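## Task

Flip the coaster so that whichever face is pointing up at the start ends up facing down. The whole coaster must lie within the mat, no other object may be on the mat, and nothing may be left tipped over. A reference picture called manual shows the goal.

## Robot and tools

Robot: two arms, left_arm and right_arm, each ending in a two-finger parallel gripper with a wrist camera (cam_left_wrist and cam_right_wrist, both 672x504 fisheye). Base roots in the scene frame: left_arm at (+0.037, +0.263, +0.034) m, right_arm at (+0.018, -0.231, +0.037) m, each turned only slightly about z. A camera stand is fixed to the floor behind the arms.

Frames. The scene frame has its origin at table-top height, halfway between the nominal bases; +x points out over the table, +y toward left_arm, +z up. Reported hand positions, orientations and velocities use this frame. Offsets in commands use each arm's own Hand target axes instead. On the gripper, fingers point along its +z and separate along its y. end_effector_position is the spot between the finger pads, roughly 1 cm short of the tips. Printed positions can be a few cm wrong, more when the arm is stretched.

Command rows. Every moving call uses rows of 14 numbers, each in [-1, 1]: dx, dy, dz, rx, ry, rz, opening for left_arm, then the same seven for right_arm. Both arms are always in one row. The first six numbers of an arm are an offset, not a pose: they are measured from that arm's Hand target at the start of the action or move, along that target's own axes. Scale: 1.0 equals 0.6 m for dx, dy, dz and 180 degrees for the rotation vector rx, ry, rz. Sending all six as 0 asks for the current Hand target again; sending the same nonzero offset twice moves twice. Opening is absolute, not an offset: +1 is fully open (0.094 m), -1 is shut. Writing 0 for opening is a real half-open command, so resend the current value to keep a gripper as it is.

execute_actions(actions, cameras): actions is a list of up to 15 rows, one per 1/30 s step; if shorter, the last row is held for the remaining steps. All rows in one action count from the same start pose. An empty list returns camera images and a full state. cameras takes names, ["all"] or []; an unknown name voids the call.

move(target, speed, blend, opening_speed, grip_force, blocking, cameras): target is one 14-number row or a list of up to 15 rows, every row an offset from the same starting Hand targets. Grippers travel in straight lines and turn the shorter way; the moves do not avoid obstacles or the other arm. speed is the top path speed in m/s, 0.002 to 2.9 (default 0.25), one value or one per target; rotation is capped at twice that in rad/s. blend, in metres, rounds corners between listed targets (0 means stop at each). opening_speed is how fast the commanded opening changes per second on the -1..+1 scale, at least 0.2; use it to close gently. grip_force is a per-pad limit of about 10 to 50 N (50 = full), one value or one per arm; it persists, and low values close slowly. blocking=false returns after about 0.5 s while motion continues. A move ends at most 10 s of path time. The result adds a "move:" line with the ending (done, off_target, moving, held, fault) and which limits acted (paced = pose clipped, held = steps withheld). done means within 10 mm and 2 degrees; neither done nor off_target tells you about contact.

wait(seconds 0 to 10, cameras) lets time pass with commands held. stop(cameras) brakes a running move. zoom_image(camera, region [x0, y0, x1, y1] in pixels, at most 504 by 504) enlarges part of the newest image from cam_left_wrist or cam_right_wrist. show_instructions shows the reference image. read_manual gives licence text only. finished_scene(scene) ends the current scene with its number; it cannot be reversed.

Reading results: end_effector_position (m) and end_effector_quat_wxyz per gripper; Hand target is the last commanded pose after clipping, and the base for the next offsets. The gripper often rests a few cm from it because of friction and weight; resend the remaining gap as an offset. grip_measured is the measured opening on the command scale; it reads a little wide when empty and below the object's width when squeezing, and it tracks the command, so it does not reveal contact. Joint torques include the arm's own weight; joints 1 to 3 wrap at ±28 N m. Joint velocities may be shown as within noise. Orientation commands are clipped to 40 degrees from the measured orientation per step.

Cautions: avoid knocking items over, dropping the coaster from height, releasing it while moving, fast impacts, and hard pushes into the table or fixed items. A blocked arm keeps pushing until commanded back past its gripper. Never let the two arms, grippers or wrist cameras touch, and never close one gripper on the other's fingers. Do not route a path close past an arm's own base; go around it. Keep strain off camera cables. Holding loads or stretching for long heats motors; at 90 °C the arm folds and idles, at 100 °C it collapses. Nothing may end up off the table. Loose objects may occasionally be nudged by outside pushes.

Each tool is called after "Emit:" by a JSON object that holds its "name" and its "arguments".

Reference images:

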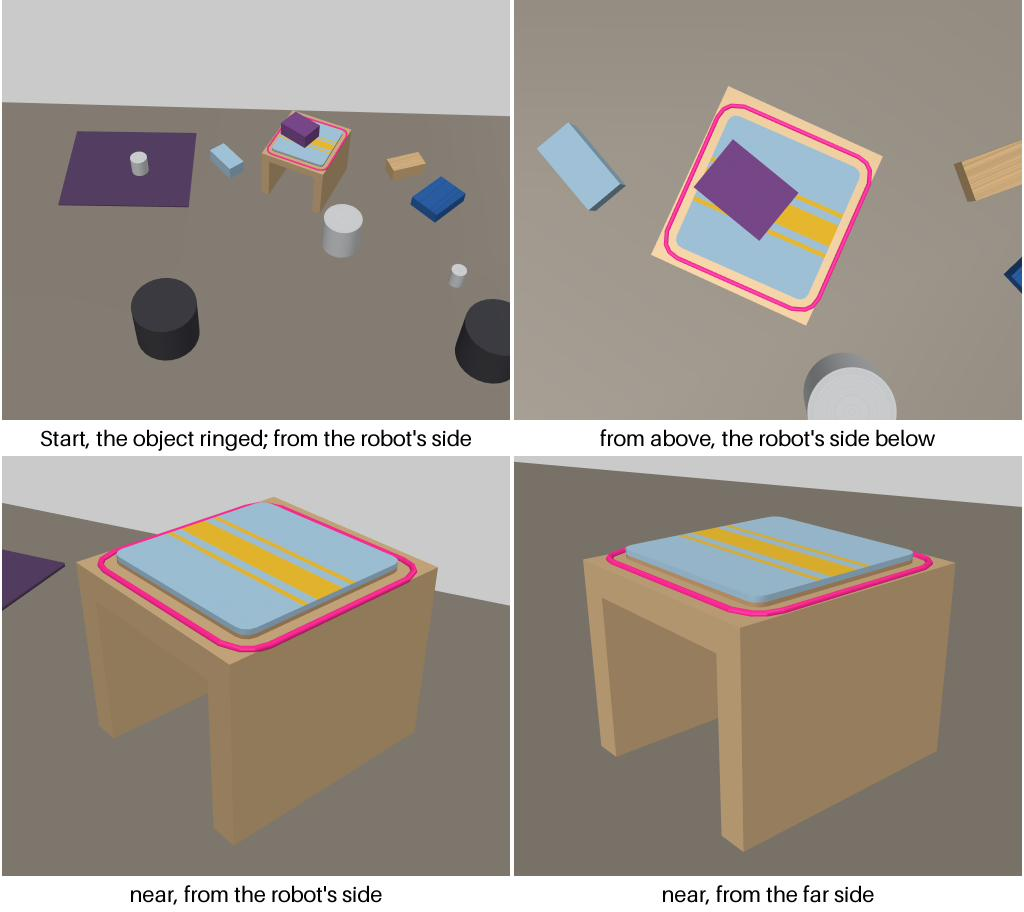

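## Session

Emit:
{"name": "execute_actions", "arguments": {"actions": []}}

Scene clock: 0.00 s.
left_arm: end_effector_position=(+0.4351, +0.2555, +0.1708) grip_measured=+1.000 end_effector_quat_wxyz=(+0.635, +0.027, +0.772, +0.027) | right_arm: end_effector_position=(+0.4182, -0.2371, +0.1518) grip_measured=+1.000 end_effector_quat_wxyz=(+0.588, -0.019, +0.809, -0.021)
Joint positions: left_arm=[-0.028 1.47 0.341 0.935 -0.052 0.067 0.094] | right_arm=[0.044 1.476 0.387 0.775 -0.011 -0.063 0.094]
Joint velocities: within noise
Joint torques (N m): no reading
Heat: left arm: 28 °C; right arm: 32 °C.
Hand target: left_arm +0.4357, +0.2554, +0.1723; +0.635, +0.026, +0.771, +0.026 | right_arm +0.4190, -0.2372, +0.1540; +0.589, -0.020, +0.807, -0.021
Tool commands: left_gripper/opening=+1.0 right_gripper/opening=+1.0

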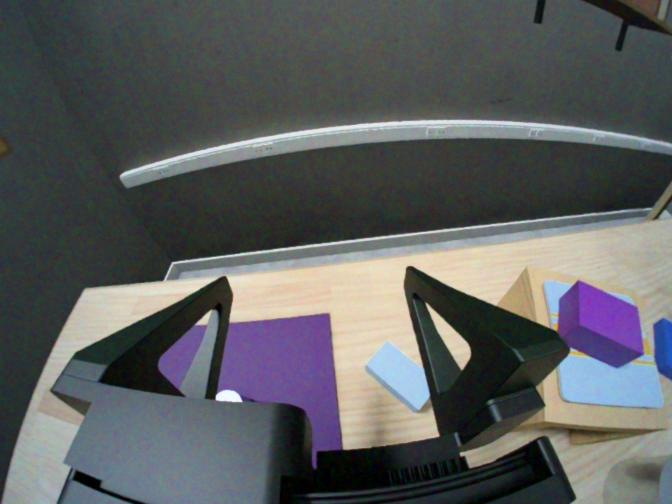

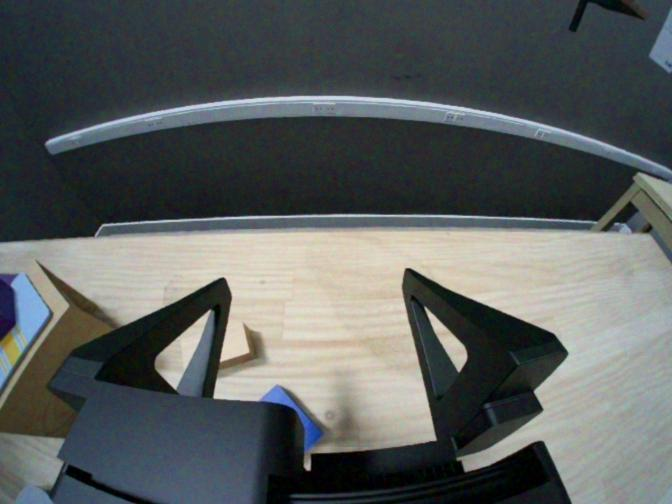

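Emit:
{"name": "move", "arguments": {"target": [-0.327,-0.083,-0.327,0,0.222,0,1,-0.325,0.067,-0.35,0,0.184,0,1], "speed": 0.35, "cameras": ["all"]}}

Emit:
{"name": "zoom_image", "arguments": {"camera": "cam_left_wrist", "region": [180, 150, 460, 360]}}

Emit:
{"name": "zoom_image", "arguments": {"camera": "cam_right_wrist", "region": [80, 150, 420, 400]}}

Scene clock: 6.40 s.
left_arm: end_effector_position=(+0.2835, +0.1865, +0.3932) grip_measured=+1.000 end_effector_quat_wxyz=(+0.342, +0.026, +0.939, +0.028) | right_arm: end_effector_position=(+0.2813, -0.1807, +0.3964) grip_measured=+1.000 end_effector_quat_wxyz=(+0.332, -0.019, +0.943, -0.020)
Joint positions: left_arm=[-0.556 1.274 1.853 -1.55 -0.387 -0.395 0.094] | right_arm=[0.412 1.287 1.867 -1.51 0.239 0.226 0.094]
Joint torques (N m): left_arm=[0.14 -2.59 7.8 0.95 -0.21 -0.11] | right_arm=[0.39 -2.33 8.24 1.22 0.31 0.12]
Heat: left arm: 29 °C; right arm: 33 °C.
Hand target: left_arm +0.2803, +0.1900, +0.3982; +0.334, +0.016, +0.942, +0.033 | right_arm +0.2782, -0.1837, +0.4010; +0.335, -0.013, +0.942, -0.026
Off the commanded pose: left_arm 0.007 m, 2 deg | right_arm 0.006 m, 1 deg.
joint sent to its limit (left arm) — joint 4 (wrist pitch), lower limit. The joint targets still meet the commanded pose.
move: done

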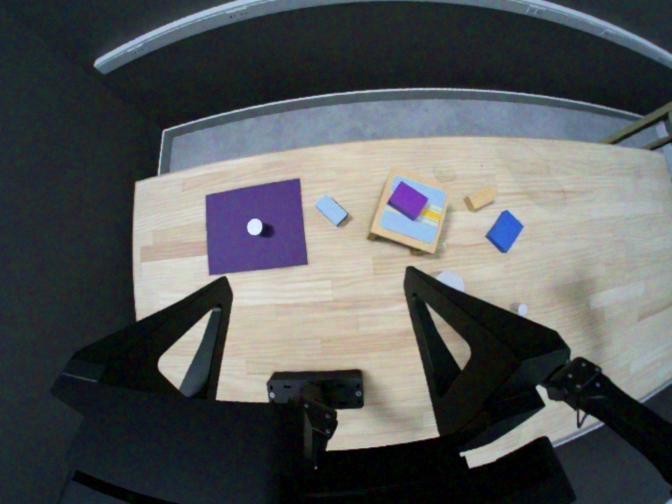

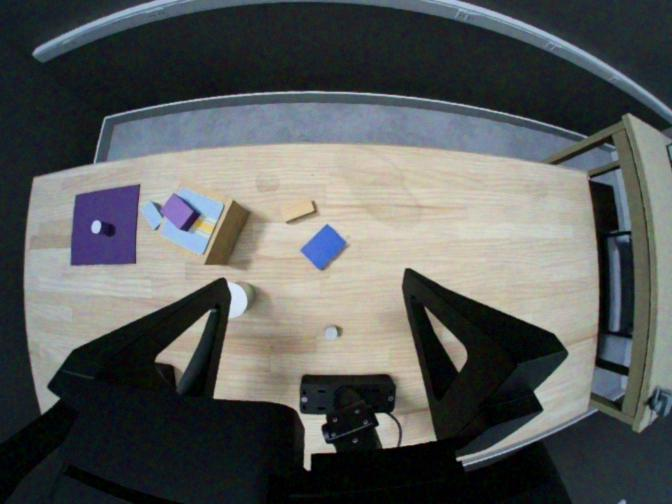

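Scaled by 1.800 from the camera's 672x504 image, which has a finer 960x720 frame.

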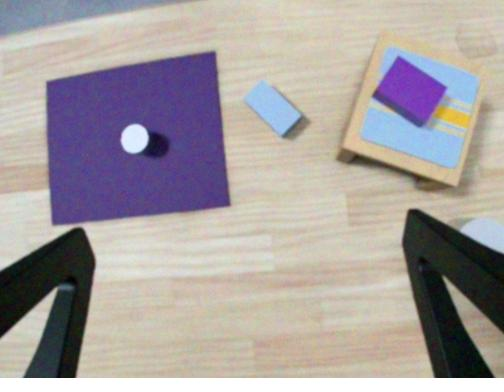

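Scaled by 1.482 from the camera's 672x504 image, which has a finer 960x720 frame.

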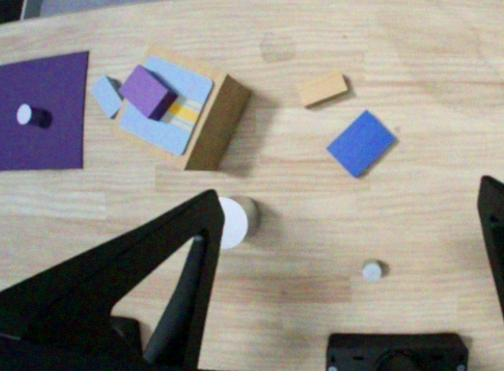

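Emit:
{"name": "move", "arguments": {"target": [0.073,0.277,0.457,0.021,0.217,-0.01,1,0,0,0,0,0,0,1], "speed": 0.35, "cameras": ["cam_left_wrist"]}}

Scene clock: 28.83 s.
left_arm: end_effector_position=(+0.4163, +0.3731, +0.1688) grip_measured=+1.000 end_effector_quat_wxyz=(-0.002, -0.006, +1.000, +0.003) | right_arm: end_effector_position=(+0.2811, -0.1807, +0.3963) grip_measured=+1.000 end_effector_quat_wxyz=(+0.331, -0.019, +0.943, -0.020)
Joint positions: left_arm=[0.294 2.068 1.967 -1.472 -0.006 0.264 0.094] | right_arm=[0.412 1.287 1.867 -1.511 0.239 0.227 0.094]
Joint torques (N m): left_arm=[-0.2 -8.47 9.76 0.14 0.06 0.07] | right_arm=[0.4 -2.32 8.25 1.24 0.31 0.12]
Heat: left arm: 29 °C; right arm: 34 °C.
Hand target: left_arm +0.4201, +0.3724, +0.1704; -0.001, +0.000, +1.000, +0.001 | right_arm +0.2782, -0.1837, +0.4010; +0.334, -0.013, +0.942, -0.026
Off the commanded pose: left_arm 0.004 m, 1 deg | right_arm 0.006 m, 1 deg.
move: done
Images, in order (width x height): cam_left_wrist 672x504.

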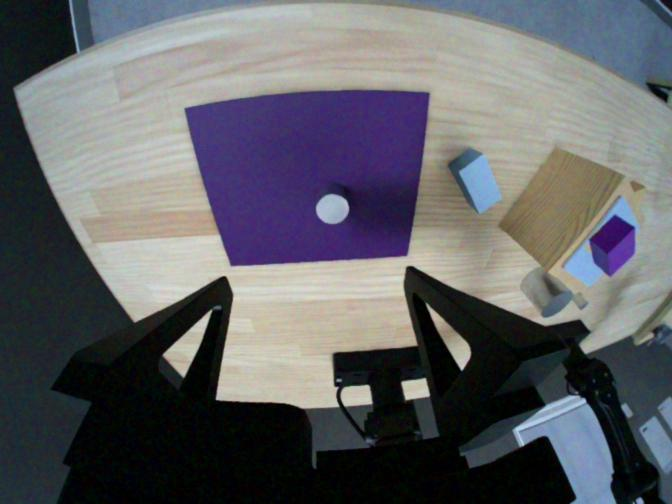

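Emit:
{"name": "move", "arguments": {"target": [[0.0133,-0.0208,0.232,0,0,0,0.3,0,0,0,0,0,0,1],[0.0133,-0.0208,0.232,0,0,0,-0.6,0,0,0,0,0,0,1],[0.0133,-0.0208,0.098,0,0,0,-0.6,0,0,0,0,0,0,1],[0.277,0.261,0.098,0,0,0,-0.6,0,0,0,0,0,0,1],[0.277,0.261,0.231,0,0,0,-0.6,0,0,0,0,0,0,1],[0.277,0.261,0.231,0,0,0,0.2,0,0,0,0,0,0,1],[0.277,0.261,0.05,0,0,0,0.2,0,0,0,0,0,0,1]], "speed": [0.25,0.1,0.25,0.3,0.15,0.1,0.3], "blend": [0,0,0.02,0.02,0,0,0], "grip_force": 25, "cameras": ["all"]}}

Scene clock: 47.00 s.
left_arm: end_effector_position=(+0.2497, +0.5323, +0.1366) grip_measured=+0.198 end_effector_quat_wxyz=(-0.008, -0.008, +1.000, +0.007) | right_arm: end_effector_position=(+0.2811, -0.1807, +0.3963) grip_measured=+1.000 end_effector_quat_wxyz=(+0.331, -0.019, +0.943, -0.020)
Joint positions: left_arm=[0.905 1.846 1.529 -1.254 -0.021 0.873 0.056] | right_arm=[0.412 1.287 1.867 -1.511 0.239 0.227 0.094]
Joint torques (N m): left_arm=[-0.4 -8.05 8.72 0.16 0.13 0.11] | right_arm=[0.39 -2.33 8.25 1.24 0.32 0.11]
Heat: left arm: 29 °C; right arm: 34 °C.
Hand target: left_arm +0.2537, +0.5290, +0.1409; -0.001, +0.000, +1.000, +0.001 | right_arm +0.2782, -0.1837, +0.4010; +0.334, -0.013, +0.942, -0.026
Off the commanded pose: left_arm 0.007 m, 1 deg | right_arm 0.006 m, 1 deg.
grip_force (N): 25, 25
move: done; target 2's new opening was sent with left_arm's hand 0.011 m and 1 deg from that target

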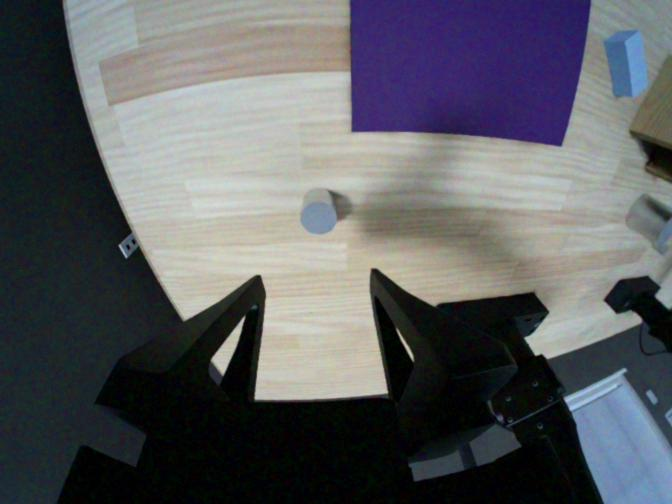

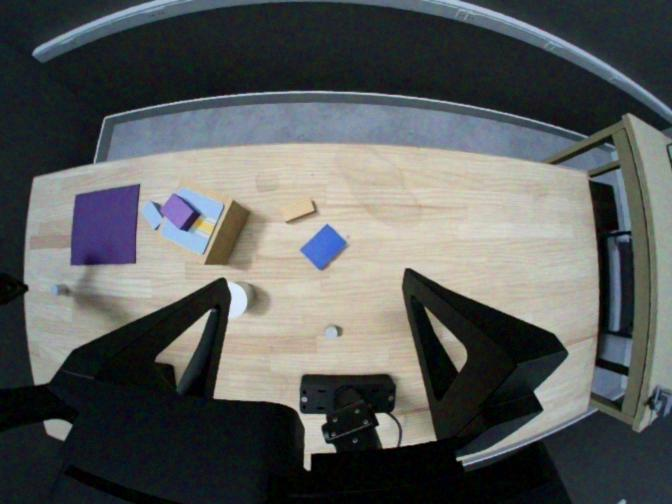

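Emit:
{"name": "move", "arguments": {"target": [[0,-0.1,-0.215,0,0,0,0.6,0,0,0,0,0,0,1],[-0.237,-0.782,-0.215,0,0,0.206,0.6,0,0,0,0,0,0,1]], "speed": 0.4, "blend": [0.05,0], "cameras": ["cam_left_wrist"]}}

Emit:
{"name": "zoom_image", "arguments": {"camera": "cam_left_wrist", "region": [220, 120, 460, 300]}}

Scene clock: 55.90 s.
left_arm: end_effector_position=(+0.3926, +0.0607, +0.2668) grip_measured=+0.599 end_effector_quat_wxyz=(+0.121, +0.323, +0.938, -0.018) | right_arm: end_effector_position=(+0.2811, -0.1807, +0.3963) grip_measured=+1.000 end_effector_quat_wxyz=(+0.331, -0.019, +0.943, -0.020)
Joint positions: left_arm=[-0.508 1.976 2.209 -1.558 -0.011 0.14 0.075] | right_arm=[0.412 1.287 1.867 -1.511 0.239 0.227 0.094]
Joint torques (N m): left_arm=[0.47 -7.5 9.69 0.59 0.07 -0.05] | right_arm=[0.39 -2.32 8.25 1.24 0.31 0.11]
Heat: left arm: 30 °C; right arm: 34 °C.
Hand target: left_arm +0.3963, +0.0595, +0.2687; -0.001, +0.318, +0.948, +0.001 | right_arm +0.2782, -0.1837, +0.4010; +0.334, -0.013, +0.942, -0.026
Off the commanded pose: left_arm 0.004 m, 14 deg | right_arm 0.006 m, 1 deg.
joint sent to its limit (left arm) — joint 4 (wrist pitch), lower limit. The joint targets are off in orientation, not in position.
grip_force (N): 25, 25
move: off_target (left_arm)
Images, in order (width x height): cam_left_wrist 672x504.

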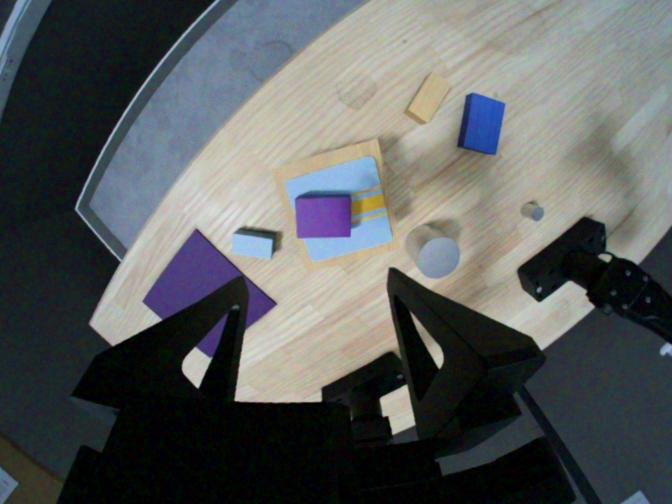

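Scaled by 2.100 from the camera's 672x504 image, which has a finer 960x720 frame.

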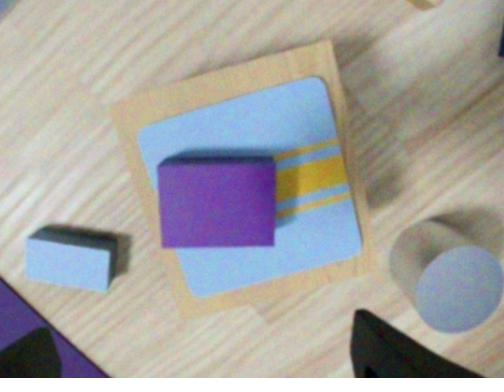

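Emit:
{"name": "move", "arguments": {"target": [-0.027,-0.005,0.082,0,0,0,0.6,0,0,0,0,0,0,1], "cameras": ["cam_left_wrist"]}}

Emit:
{"name": "zoom_image", "arguments": {"camera": "cam_left_wrist", "region": [220, 120, 460, 300]}}

Scene clock: 72.13 s.
left_arm: end_effector_position=(+0.4055, +0.0533, +0.2193) grip_measured=+0.599 end_effector_quat_wxyz=(+0.065, +0.319, +0.946, -0.007) | right_arm: end_effector_position=(+0.2811, -0.1807, +0.3963) grip_measured=+1.000 end_effector_quat_wxyz=(+0.331, -0.019, +0.943, -0.020)
Joint positions: left_arm=[-0.508 2.109 2.229 -1.559 -0.011 0.126 0.075] | right_arm=[0.412 1.287 1.867 -1.511 0.239 0.227 0.094]
Joint torques (N m): left_arm=[-0.43 -8.31 9.72 0.36 0.08 -0.1] | right_arm=[0.4 -2.33 8.24 1.24 0.31 0.11]
Heat: left arm: 31 °C; right arm: 34 °C.
Hand target: left_arm +0.4073, +0.0475, +0.2195; -0.001, +0.318, +0.948, +0.001 | right_arm +0.2782, -0.1837, +0.4010; +0.334, -0.013, +0.942, -0.026
Off the commanded pose: left_arm 0.006 m, 8 deg | right_arm 0.006 m, 1 deg.
joint sent to its limit (left arm) — joint 4 (wrist pitch), lower limit. The joint targets are off in orientation, not in position.
grip_force (N): 25, 25
move: off_target (left_arm)
Images, in order (width x height): cam_left_wrist 672x504.

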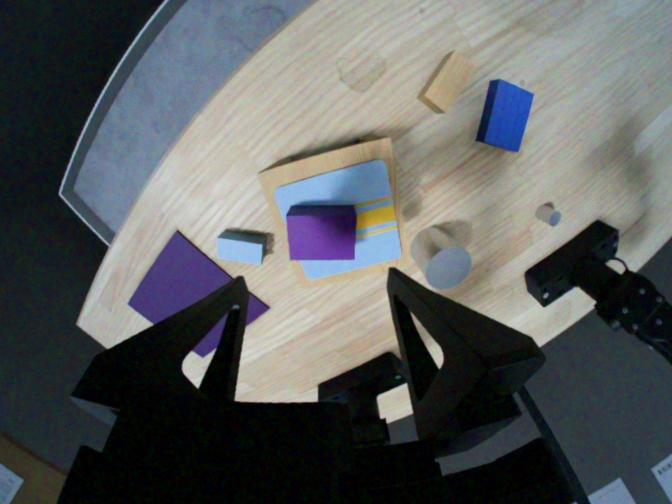

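Scaled by 2.100 from the camera's 672x504 image, which has a finer 960x720 frame.

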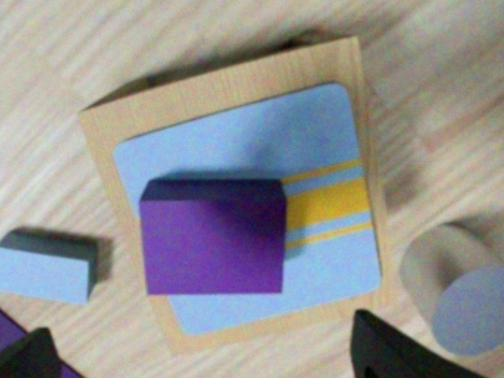

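Emit:
{"name": "move", "arguments": {"target": [0,-0.004,0.075,0,0,0,0.6,0,0,0,0,0,0,1], "cameras": ["cam_left_wrist"]}}

Emit:
{"name": "zoom_image", "arguments": {"camera": "cam_left_wrist", "region": [200, 120, 440, 300]}}

Scene clock: 81.37 s.
left_arm: end_effector_position=(+0.4083, +0.0492, +0.1815) grip_measured=+0.599 end_effector_quat_wxyz=(+0.020, +0.319, +0.947, +0.002) | right_arm: end_effector_position=(+0.2811, -0.1807, +0.3963) grip_measured=+1.000 end_effector_quat_wxyz=(+0.331, -0.019, +0.943, -0.020)
Joint positions: left_arm=[-0.513 2.202 2.229 -1.559 -0.011 0.12 0.075] | right_arm=[0.412 1.287 1.867 -1.511 0.239 0.227 0.094]
Joint torques (N m): left_arm=[-0.57 -9.09 7.32 0.28 0.1 -0.09] | right_arm=[0.4 -2.33 8.25 1.24 0.32 0.11]
Heat: left arm: 30 °C; right arm: 34 °C.
Hand target: left_arm +0.4058, +0.0457, +0.1745; -0.001, +0.318, +0.948, +0.001 | right_arm +0.2782, -0.1837, +0.4010; +0.334, -0.013, +0.942, -0.026
Off the commanded pose: left_arm 0.008 m, 2 deg | right_arm 0.006 m, 1 deg.
joint sent to its limit (left arm) — joint 4 (wrist pitch), lower limit. The joint targets still meet the commanded pose.
grip_force (N): 25, 25
move: done
Images, in order (width x height): cam_left_wrist 672x504.

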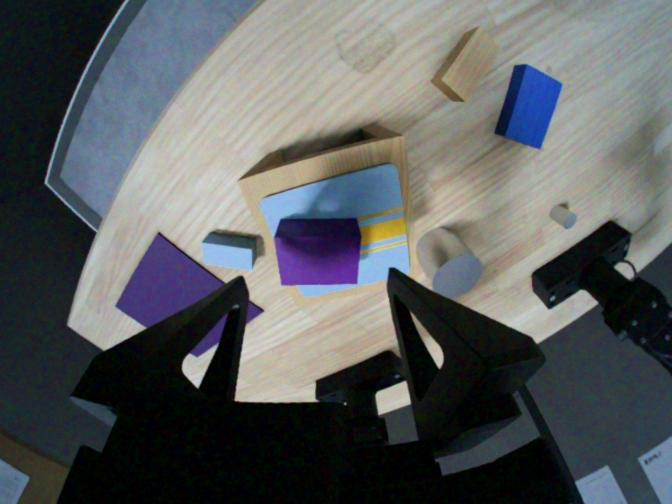

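Scaled by 2.100 from the camera's 672x504 image, which has a finer 960x720 frame.

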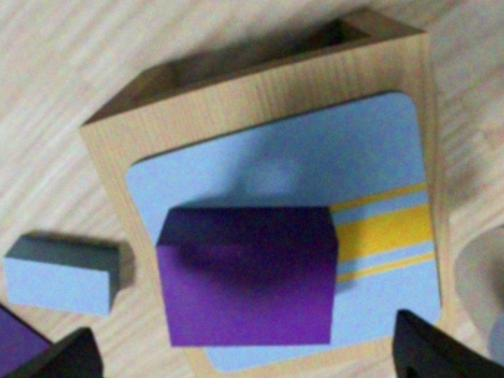

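Emit:
{"name": "move", "arguments": {"target": [0,0,0.037,0,0,0,0.6,0,0,0,0,0,0,1], "speed": 0.1, "cameras": ["all"]}}

Emit:
{"name": "zoom_image", "arguments": {"camera": "cam_right_wrist", "region": [100, 150, 280, 290]}}

Scene clock: 85.93 s.
left_arm: end_effector_position=(+0.4059, +0.0506, +0.1641) grip_measured=+0.599 end_effector_quat_wxyz=(+0.006, +0.319, +0.948, +0.004) | right_arm: end_effector_position=(+0.2811, -0.1807, +0.3963) grip_measured=+1.000 end_effector_quat_wxyz=(+0.331, -0.019, +0.943, -0.020)
Joint positions: left_arm=[-0.513 2.202 2.159 -1.516 -0.011 0.12 0.075] | right_arm=[0.412 1.287 1.867 -1.511 0.239 0.227 0.094]
Joint torques (N m): left_arm=[-0.55 -9.02 5.45 0.42 0.09 -0.05] | right_arm=[0.4 -2.32 8.25 1.24 0.31 0.11]
Heat: left arm: 30 °C; right arm: 34 °C.
Hand target: left_arm +0.4058, +0.0458, +0.1523; -0.001, +0.318, +0.948, +0.001 | right_arm +0.2782, -0.1837, +0.4010; +0.334, -0.013, +0.942, -0.026
Off the commanded pose: left_arm 0.013 m, 1 deg | right_arm 0.006 m, 1 deg.
grip_force (N): 25, 25
move: off_target (left_arm)

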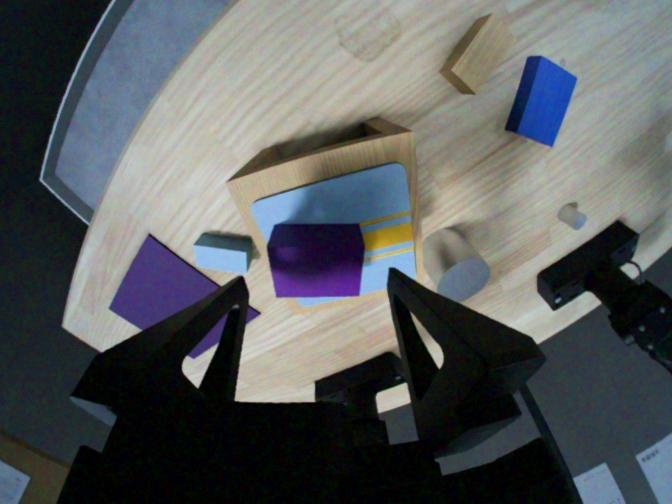

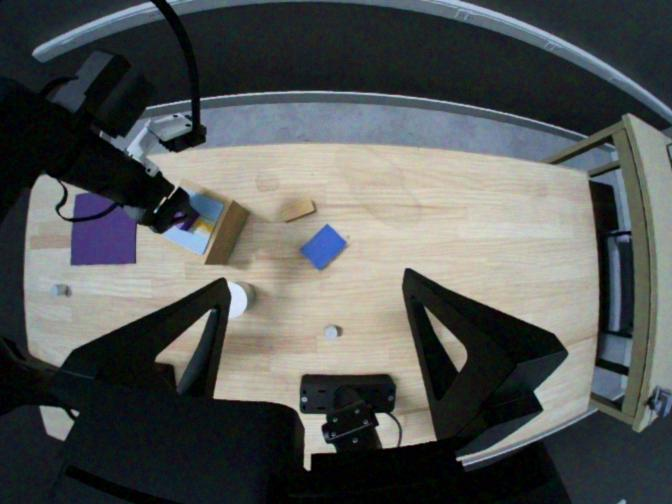

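Scaled by 2.800 from the camera's 672x504 image, which has a finer 960x720 frame.

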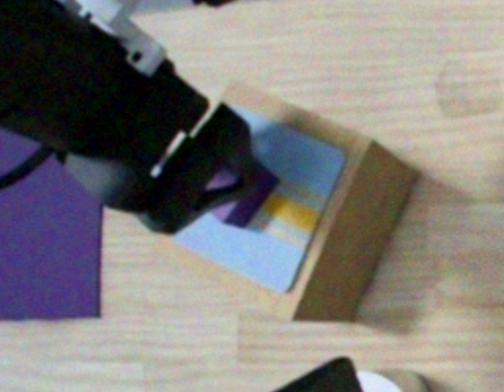

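Emit:
{"name": "move", "arguments": {"target": [0,0,0.027,0,0,0,0.6,0,0,0,0,0,0,1], "speed": 0.05, "cameras": ["cam_left_wrist"]}}

Emit:
{"name": "zoom_image", "arguments": {"camera": "cam_left_wrist", "region": [200, 140, 440, 320]}}

Scene clock: 94.87 s.
left_arm: end_effector_position=(+0.4065, +0.0503, +0.1439) grip_measured=+0.599 end_effector_quat_wxyz=(+0.002, +0.319, +0.948, +0.005) | right_arm: end_effector_position=(+0.2811, -0.1807, +0.3963) grip_measured=+1.000 end_effector_quat_wxyz=(+0.331, -0.019, +0.943, -0.020)
Joint positions: left_arm=[-0.513 2.202 2.078 -1.445 -0.011 0.12 0.075] | right_arm=[0.412 1.287 1.867 -1.511 0.239 0.227 0.094]
Joint torques (N m): left_arm=[-0.39 -9.8 5.49 0.41 0.09 -0.08] | right_arm=[0.4 -2.32 8.25 1.24 0.32 0.11]
Heat: left arm: 30 °C; right arm: 34 °C.
Hand target: left_arm +0.4058, +0.0458, +0.1361; -0.001, +0.318, +0.948, +0.001 | right_arm +0.2782, -0.1837, +0.4010; +0.334, -0.013, +0.942, -0.026
Off the commanded pose: left_arm 0.009 m, 1 deg | right_arm 0.006 m, 1 deg.
grip_force (N): 25, 25
move: done
Images, in order (width x height): cam_left_wrist 672x504.

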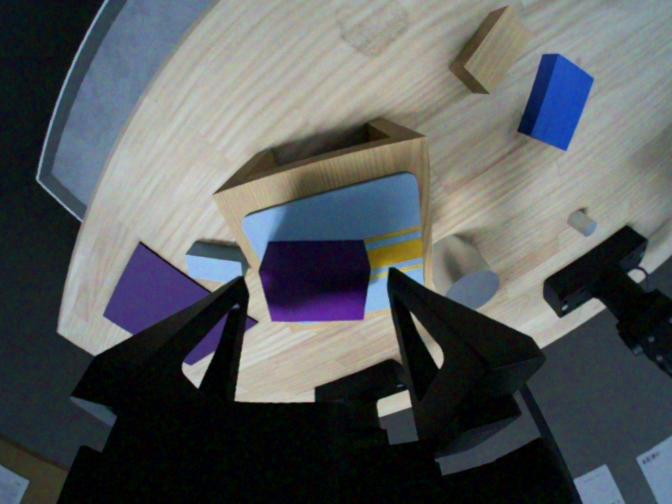

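Scaled by 2.100 from the camera's 672x504 image, which has a finer 960x720 frame.

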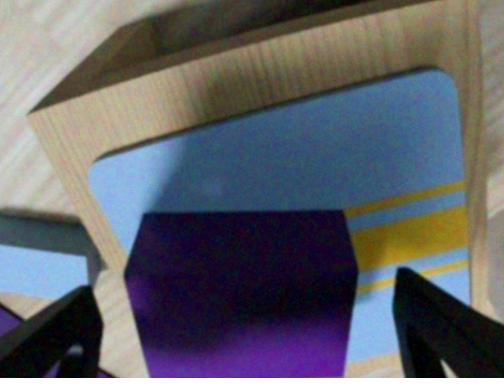

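Emit:
{"name": "move", "arguments": {"target": [0,0,0.004,0,0,0,-0.3,0,0,0,0,0,0,1], "opening_speed": 1.2, "grip_force": 20}}

Scene clock: 98.83 s.
left_arm: end_effector_position=(+0.4067, +0.0502, +0.1414) grip_measured=+0.145 end_effector_quat_wxyz=(+0.002, +0.319, +0.948, +0.005) | right_arm: end_effector_position=(+0.2811, -0.1807, +0.3963) grip_measured=+1.000 end_effector_quat_wxyz=(+0.331, -0.019, +0.943, -0.020)
Joint positions: left_arm=[-0.513 2.202 2.068 -1.435 -0.011 0.12 0.054] | right_arm=[0.412 1.287 1.867 -1.511 0.239 0.227 0.094]
Joint torques (N m): left_arm=[-0.54 -10 5.44 0.48 0.1 -0.05] | right_arm=[0.4 -2.32 8.27 1.24 0.31 0.11]
Heat: left arm: 30 °C; right arm: 34 °C.
Hand target: left_arm +0.4058, +0.0458, +0.1337; -0.001, +0.318, +0.948, +0.001 | right_arm +0.2782, -0.1837, +0.4010; +0.334, -0.013, +0.942, -0.026
Off the commanded pose: left_arm 0.009 m, 1 deg | right_arm 0.006 m, 1 deg.
grip_force (N): 20, 20
move: done

Emit:
{"name": "move", "arguments": {"target": [[0,0,-0.2,0,0,0,-0.3,0,0,0,0,0,0,1],[0.69,0.345,-0.2,0,0,0,-0.3,0,0,0,0,0,0,1],[0.69,0.345,0.166,0,0,0,-0.3,0,0,0,0,0,0,1]], "speed": 0.3, "blend": [0.03,0.03,0], "cameras": ["all"]}}

Emit:
{"name": "zoom_image", "arguments": {"camera": "cam_right_wrist", "region": [80, 150, 340, 330]}}

Scene clock: 118.33 s.
left_arm: end_effector_position=(+0.2022, +0.4655, +0.0431) grip_measured=+0.140 end_effector_quat_wxyz=(-0.003, +0.314, +0.949, +0.014) | right_arm: end_effector_position=(+0.2811, -0.1807, +0.3963) grip_measured=+1.000 end_effector_quat_wxyz=(+0.331, -0.019, +0.943, -0.020)
Joint positions: left_arm=[0.888 1.627 0.881 -0.801 -0.016 1.51 0.054] | right_arm=[0.412 1.287 1.867 -1.511 0.239 0.227 0.094]
Joint torques (N m): left_arm=[0.53 -4.07 4.88 0.31 0.15 0.14] | right_arm=[0.4 -2.33 8.25 1.24 0.32 0.12]
Heat: left arm: 31 °C; right arm: 34 °C.
Hand target: left_arm +0.2000, +0.4607, +0.0352; -0.001, +0.318, +0.948, +0.001 | right_arm +0.2782, -0.1837, +0.4010; +0.334, -0.013, +0.942, -0.026
Off the commanded pose: left_arm 0.009 m, 2 deg | right_arm 0.006 m, 1 deg.
grip_force (N): 20, 20
move: done

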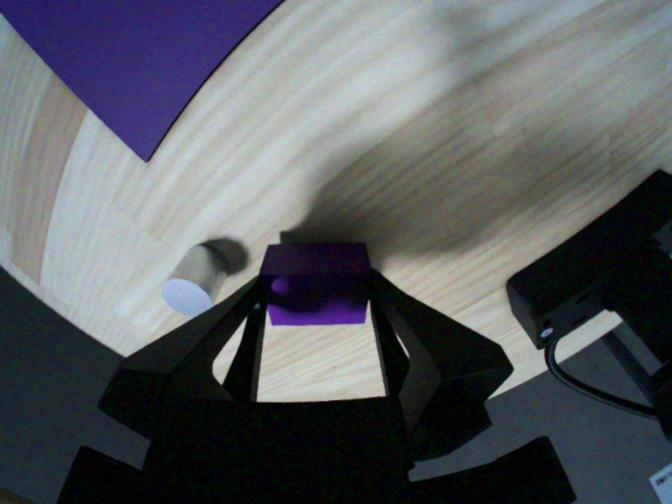

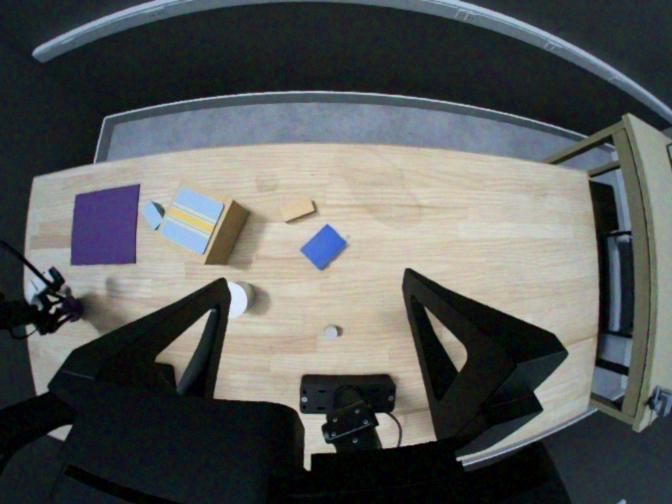

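Scaled by 1.938 from the camera's 672x504 image, which has a finer 960x720 frame.

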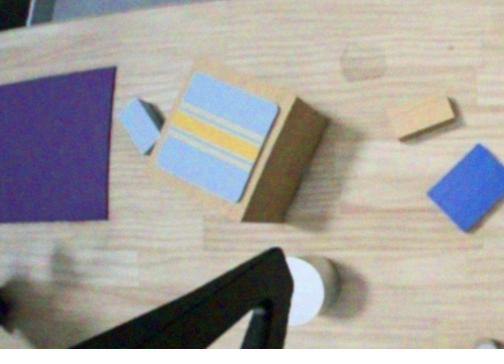

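Emit:
{"name": "move", "arguments": {"target": [0,0,0.025,0,0,0,-0.3,0,0,0,0,0,0,1], "speed": 0.05, "cameras": ["cam_left_wrist"]}}

Scene clock: 121.07 s.
left_arm: end_effector_position=(+0.2012, +0.4642, +0.0329) grip_measured=+0.140 end_effector_quat_wxyz=(-0.005, +0.314, +0.949, +0.010) | right_arm: end_effector_position=(+0.2811, -0.1807, +0.3963) grip_measured=+1.000 end_effector_quat_wxyz=(+0.331, -0.019, +0.943, -0.020)
Joint positions: left_arm=[0.888 1.651 0.86 -0.765 -0.016 1.511 0.054] | right_arm=[0.412 1.287 1.867 -1.511 0.239 0.227 0.094]
Joint torques (N m): left_arm=[0.29 -3.77 3.9 0.62 0.12 0.1] | right_arm=[0.4 -2.33 8.24 1.24 0.31 0.12]
Heat: left arm: 31 °C; right arm: 34 °C.
Hand target: left_arm +0.2001, +0.4608, +0.0203; -0.001, +0.318, +0.948, +0.001 | right_arm +0.2782, -0.1837, +0.4010; +0.334, -0.013, +0.942, -0.026
Off the commanded pose: left_arm 0.013 m, 1 deg | right_arm 0.006 m, 1 deg.
grip_force (N): 20, 20
move: off_target (left_arm)
Images, in order (width x height): cam_left_wrist 672x504.

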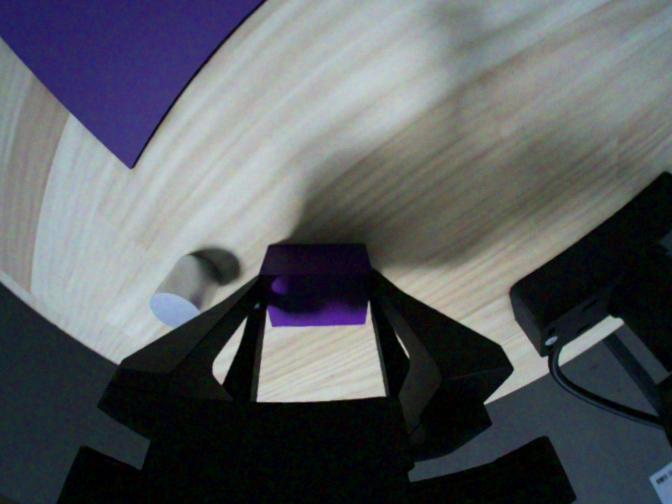

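Emit:
{"name": "move", "arguments": {"target": [0,0,0.01,0,0,0,-0.3,0,0,0,0,0,0,1], "speed": 0.05}}

Scene clock: 123.57 s.
left_arm: end_effector_position=(+0.2009, +0.4640, +0.0322) grip_measured=+0.140 end_effector_quat_wxyz=(-0.005, +0.314, +0.949, +0.010) | right_arm: end_effector_position=(+0.2811, -0.1807, +0.3963) grip_measured=+1.000 end_effector_quat_wxyz=(+0.331, -0.019, +0.943, -0.020)
Joint positions: left_arm=[0.888 1.651 0.857 -0.762 -0.016 1.511 0.054] | right_arm=[0.412 1.287 1.867 -1.511 0.239 0.227 0.094]
Joint torques (N m): left_arm=[0.4 -2.92 2.85 0.81 0.12 0.09] | right_arm=[0.42 -2.3 8.25 1.24 0.31 0.11]
Heat: left arm: 31 °C; right arm: 34 °C.
Hand target: left_arm +0.2000, +0.4607, +0.0142; -0.001, +0.318, +0.948, +0.001 | right_arm +0.2782, -0.1837, +0.4010; +0.334, -0.013, +0.942, -0.026
Off the commanded pose: left_arm 0.018 m, 1 deg | right_arm 0.006 m, 1 deg.
grip_force (N): 20, 20
move: off_target (left_arm)

Emit:
{"name": "move", "arguments": {"target": [[0,0,-0.015,0,0,0,-0.3,0,0,0,0,0,0,1],[0,0,-0.015,0,0,0,0.45,0,0,0,0,0,0,1],[0,0,-0.35,0,0,0,0.45,0,0,0,0,0,0,1],[-0.785,-0.355,-0.31,0,0,-0.067,0.28,0,0,0,0,0,0,1]], "speed": [0.1,0.1,0.3,0.4], "blend": [0,0,0.03,0], "cameras": ["all"]}}

Emit:
{"name": "zoom_image", "arguments": {"camera": "cam_left_wrist", "region": [220, 160, 480, 360]}}

Scene clock: 140.83 s.
left_arm: end_effector_position=(+0.4439, +0.0055, +0.2024) grip_measured=+0.281 end_effector_quat_wxyz=(+0.095, +0.222, +0.970, -0.034) | right_arm: end_effector_position=(+0.2811, -0.1807, +0.3963) grip_measured=+1.000 end_effector_quat_wxyz=(+0.331, -0.019, +0.943, -0.020)
Joint positions: left_arm=[-0.549 2.331 2.516 -1.554 0.001 -0.116 0.06] | right_arm=[0.412 1.287 1.867 -1.511 0.239 0.227 0.094]
Joint torques (N m): left_arm=[0.46 -9.59 9.76 0.46 -0.03 -0.08] | right_arm=[0.42 -2.33 8.24 1.24 0.32 0.11]
Heat: left arm: 29 °C; right arm: 34 °C.
Hand target: left_arm +0.4477, +0.0065, +0.1990; -0.001, +0.216, +0.976, +0.001 | right_arm +0.2782, -0.1837, +0.4010; +0.334, -0.013, +0.942, -0.026
Off the commanded pose: left_arm 0.005 m, 12 deg | right_arm 0.006 m, 1 deg.
joint sent to its limit (left arm) — joint 4 (wrist pitch), lower limit. The joint targets are off in orientation, not in position.
grip_force (N): 20, 20
move: off_target (left_arm); target 4's new opening was sent with left_arm's hand 0.005 m and 12 deg from that target

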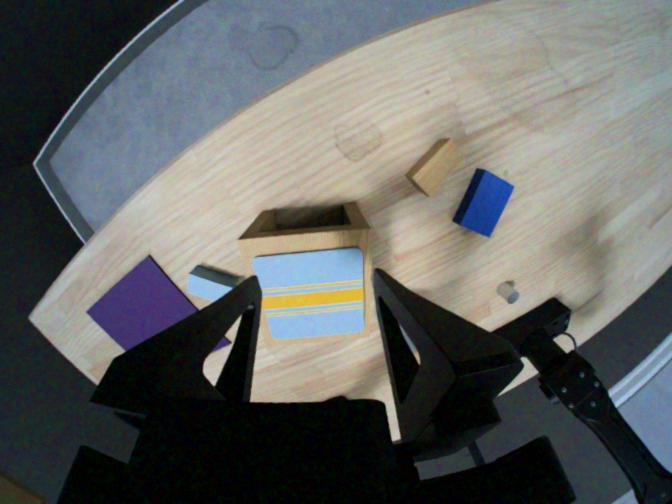

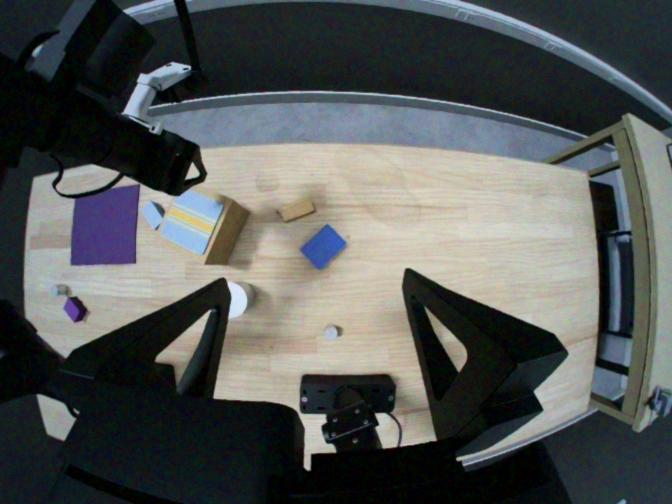

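Scaled by 1.938 from the camera's 672x504 image, which has a finer 960x720 frame.

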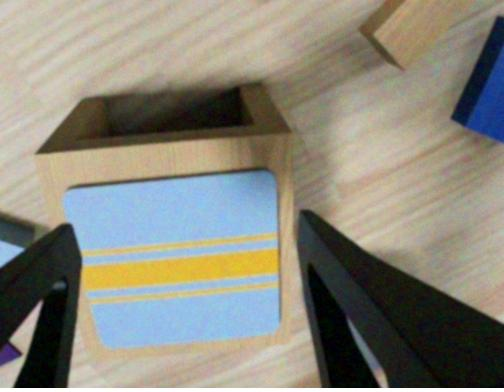

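Emit:
{"name": "move", "arguments": {"target": [-0.01,0.02,0.115,0,0,0,0.28,0,0,0,0,0,0,1], "speed": 0.2, "cameras": ["cam_left_wrist"]}}

Emit:
{"name": "zoom_image", "arguments": {"camera": "cam_left_wrist", "region": [220, 160, 480, 360]}}

Scene clock: 148.50 s.
left_arm: end_effector_position=(+0.4547, +0.0147, +0.1326) grip_measured=+0.281 end_effector_quat_wxyz=(+0.027, +0.213, +0.977, -0.010) | right_arm: end_effector_position=(+0.2811, -0.1807, +0.3963) grip_measured=+1.000 end_effector_quat_wxyz=(+0.331, -0.019, +0.943, -0.020)
Joint positions: left_arm=[-0.521 2.49 2.533 -1.557 0.001 -0.108 0.06] | right_arm=[0.412 1.287 1.867 -1.511 0.239 0.227 0.094]
Joint torques (N m): left_arm=[0.35 -10.61 9.91 0.28 -0.04 0.06] | right_arm=[0.4 -2.33 8.25 1.24 0.32 0.12]
Heat: left arm: 30 °C; right arm: 35 °C.
Hand target: left_arm +0.4582, +0.0150, +0.1298; -0.001, +0.217, +0.976, +0.001 | right_arm +0.2782, -0.1837, +0.4010; +0.334, -0.013, +0.942, -0.026
Off the commanded pose: left_arm 0.004 m, 3 deg | right_arm 0.006 m, 1 deg.
joint sent to its limit (left arm) — joint 4 (wrist pitch), lower limit. The joint targets are off in orientation, not in position.
grip_force (N): 20, 20
move: off_target (left_arm)
Images, in order (width x height): cam_left_wrist 672x504.

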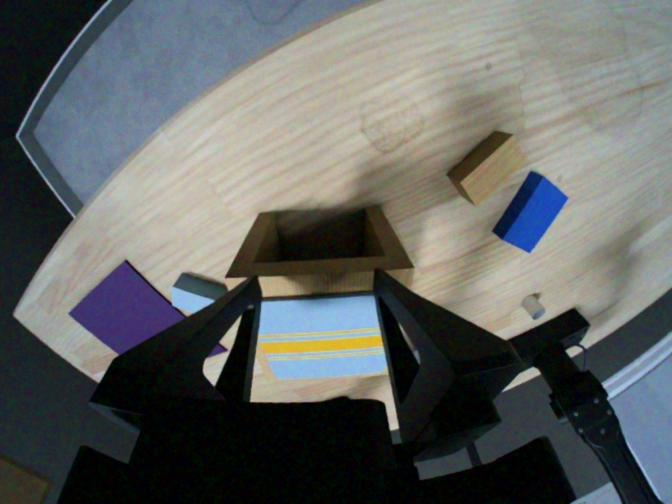

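Scaled by 1.938 from the camera's 672x504 image, which has a finer 960x720 frame.

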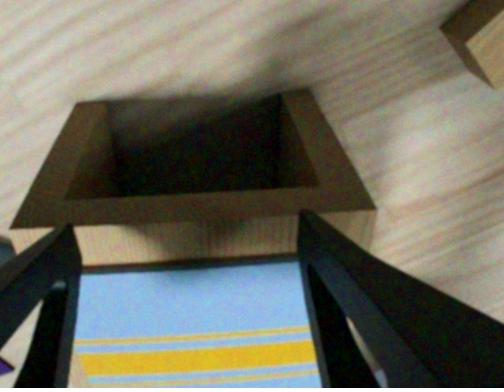

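Emit:
{"name": "move", "arguments": {"target": [[0,0,0.024,0,0,0,0.28,0,0,0,0,0,0,1],[0.072,0,0.024,0,0,0,0.28,0,0,0,0,0,0,1]], "speed": [0.08,0.06], "cameras": ["all"]}}

Emit:
{"name": "zoom_image", "arguments": {"camera": "cam_right_wrist", "region": [120, 150, 280, 280]}}

Scene clock: 155.20 s.
left_arm: end_effector_position=(+0.4210, +0.0350, +0.1155) grip_measured=+0.281 end_effector_quat_wxyz=(-0.005, +0.214, +0.977, +0.003) | right_arm: end_effector_position=(+0.2811, -0.1807, +0.3963) grip_measured=+1.000 end_effector_quat_wxyz=(+0.331, -0.019, +0.943, -0.020)
Joint positions: left_arm=[-0.522 2.313 2.149 -1.418 -0.001 -0.107 0.06] | right_arm=[0.412 1.287 1.867 -1.511 0.239 0.227 0.094]
Joint torques (N m): left_arm=[-0.55 -12.46 4.48 0.4 -0.01 -0.03] | right_arm=[0.4 -2.33 8.25 1.25 0.32 0.11]
Heat: left arm: 31 °C; right arm: 35 °C.
Hand target: left_arm +0.4190, +0.0333, +0.1155; -0.001, +0.217, +0.976, +0.001 | right_arm +0.2782, -0.1837, +0.4010; +0.334, -0.013, +0.942, -0.026
Off the commanded pose: left_arm 0.003 m, 1 deg | right_arm 0.006 m, 1 deg.
grip_force (N): 20, 20
move: done

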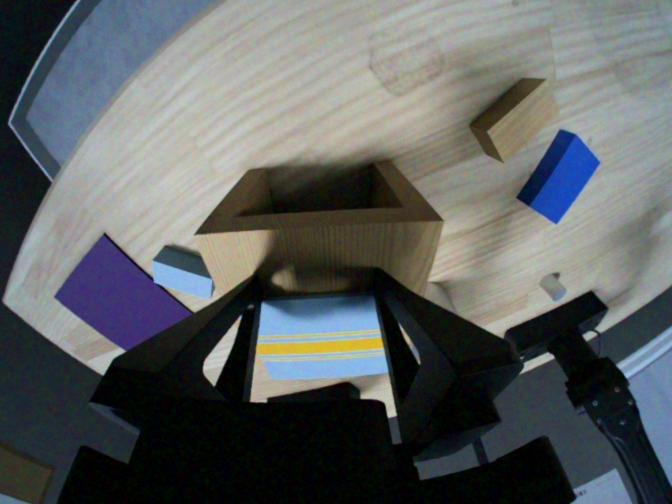

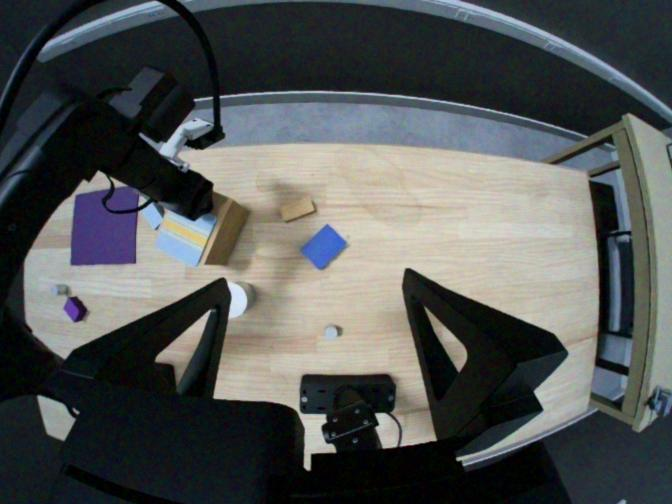

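Scaled by 3.150 from the camera's 672x504 image, which has a finer 960x720 frame.

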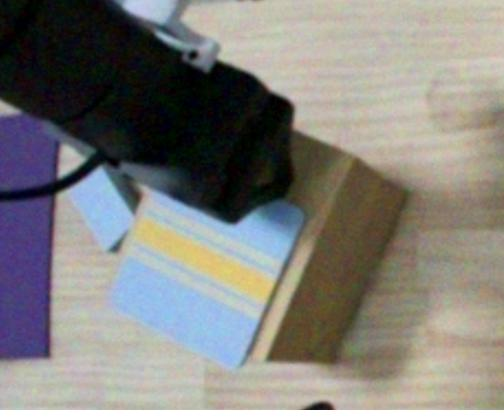

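Emit:
{"name": "move", "arguments": {"target": [[0.03,0,0,0,0,0,0.28,0,0,0,0,0,0,1],[0.01,0,-0.02,0,0,0,0.28,0,0,0,0,0,0,1],[0.01,0,-0.2,0,0,0,0.28,0,0,0,0,0,0,1]], "speed": [0.06,0.06,0.2], "cameras": ["all"]}}

Emit:
{"name": "zoom_image", "arguments": {"camera": "cam_left_wrist", "region": [180, 200, 440, 400]}}

Emit:
{"name": "zoom_image", "arguments": {"camera": "cam_right_wrist", "region": [120, 150, 280, 280]}}

Scene clock: 163.30 s.
left_arm: end_effector_position=(+0.4150, +0.0362, +0.2236) grip_measured=+0.281 end_effector_quat_wxyz=(+0.083, +0.216, +0.973, -0.027) | right_arm: end_effector_position=(+0.2811, -0.1807, +0.3963) grip_measured=+1.000 end_effector_quat_wxyz=(+0.331, -0.019, +0.943, -0.020)
Joint positions: left_arm=[-0.527 2.153 2.311 -1.554 -0.001 -0.107 0.06] | right_arm=[0.412 1.287 1.867 -1.511 0.239 0.227 0.094]
Joint torques (N m): left_arm=[-0.36 -11.56 9.03 0.44 0.05 -0.06] | right_arm=[0.4 -2.33 8.25 1.24 0.32 0.12]
Heat: left arm: 31 °C; right arm: 35 °C.
Hand target: left_arm +0.4137, +0.0356, +0.2356; -0.001, +0.217, +0.976, +0.001 | right_arm +0.2782, -0.1837, +0.4010; +0.334, -0.013, +0.942, -0.026
Off the commanded pose: left_arm 0.012 m, 10 deg | right_arm 0.006 m, 1 deg.
joint sent to its limit (left arm) — joint 4 (wrist pitch), lower limit. The joint targets are off in orientation, not in position.
grip_force (N): 20, 20
move: off_target (left_arm)

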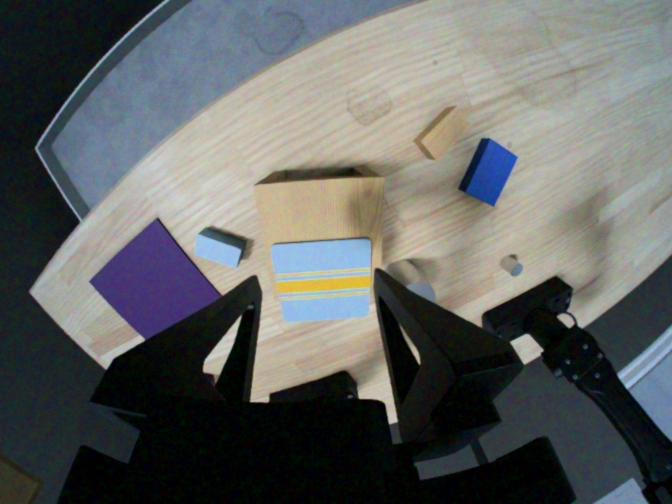

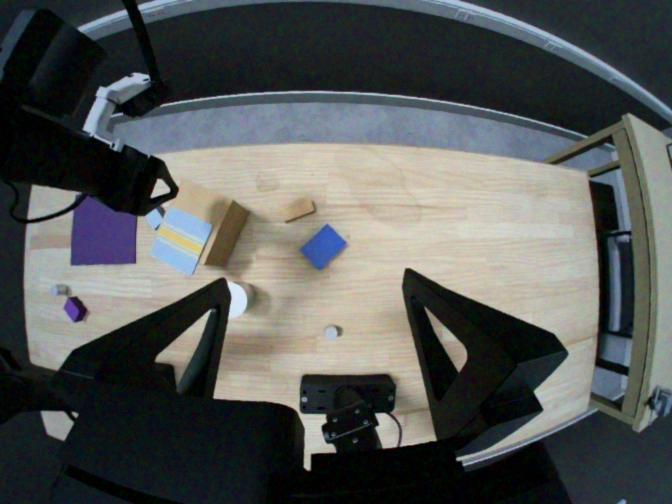

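Scaled by 1.938 from the camera's 672x504 image, which has a finer 960x720 frame.

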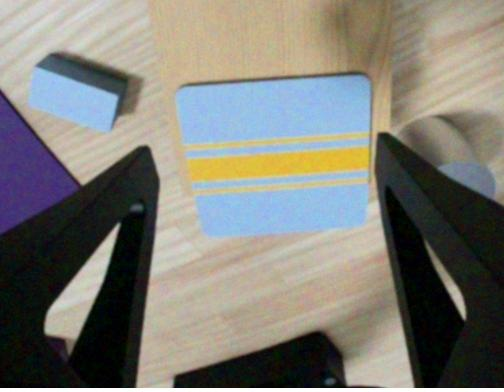

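Scaled by 3.150 from the camera's 672x504 image, which has a finer 960x720 frame.

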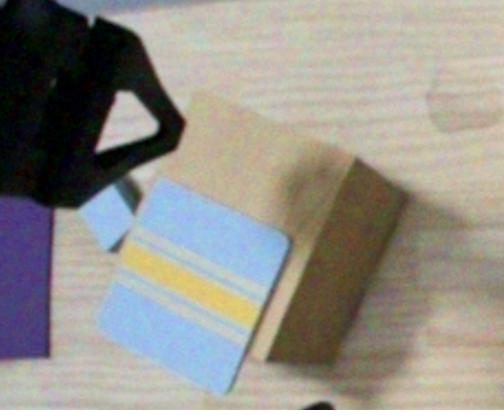

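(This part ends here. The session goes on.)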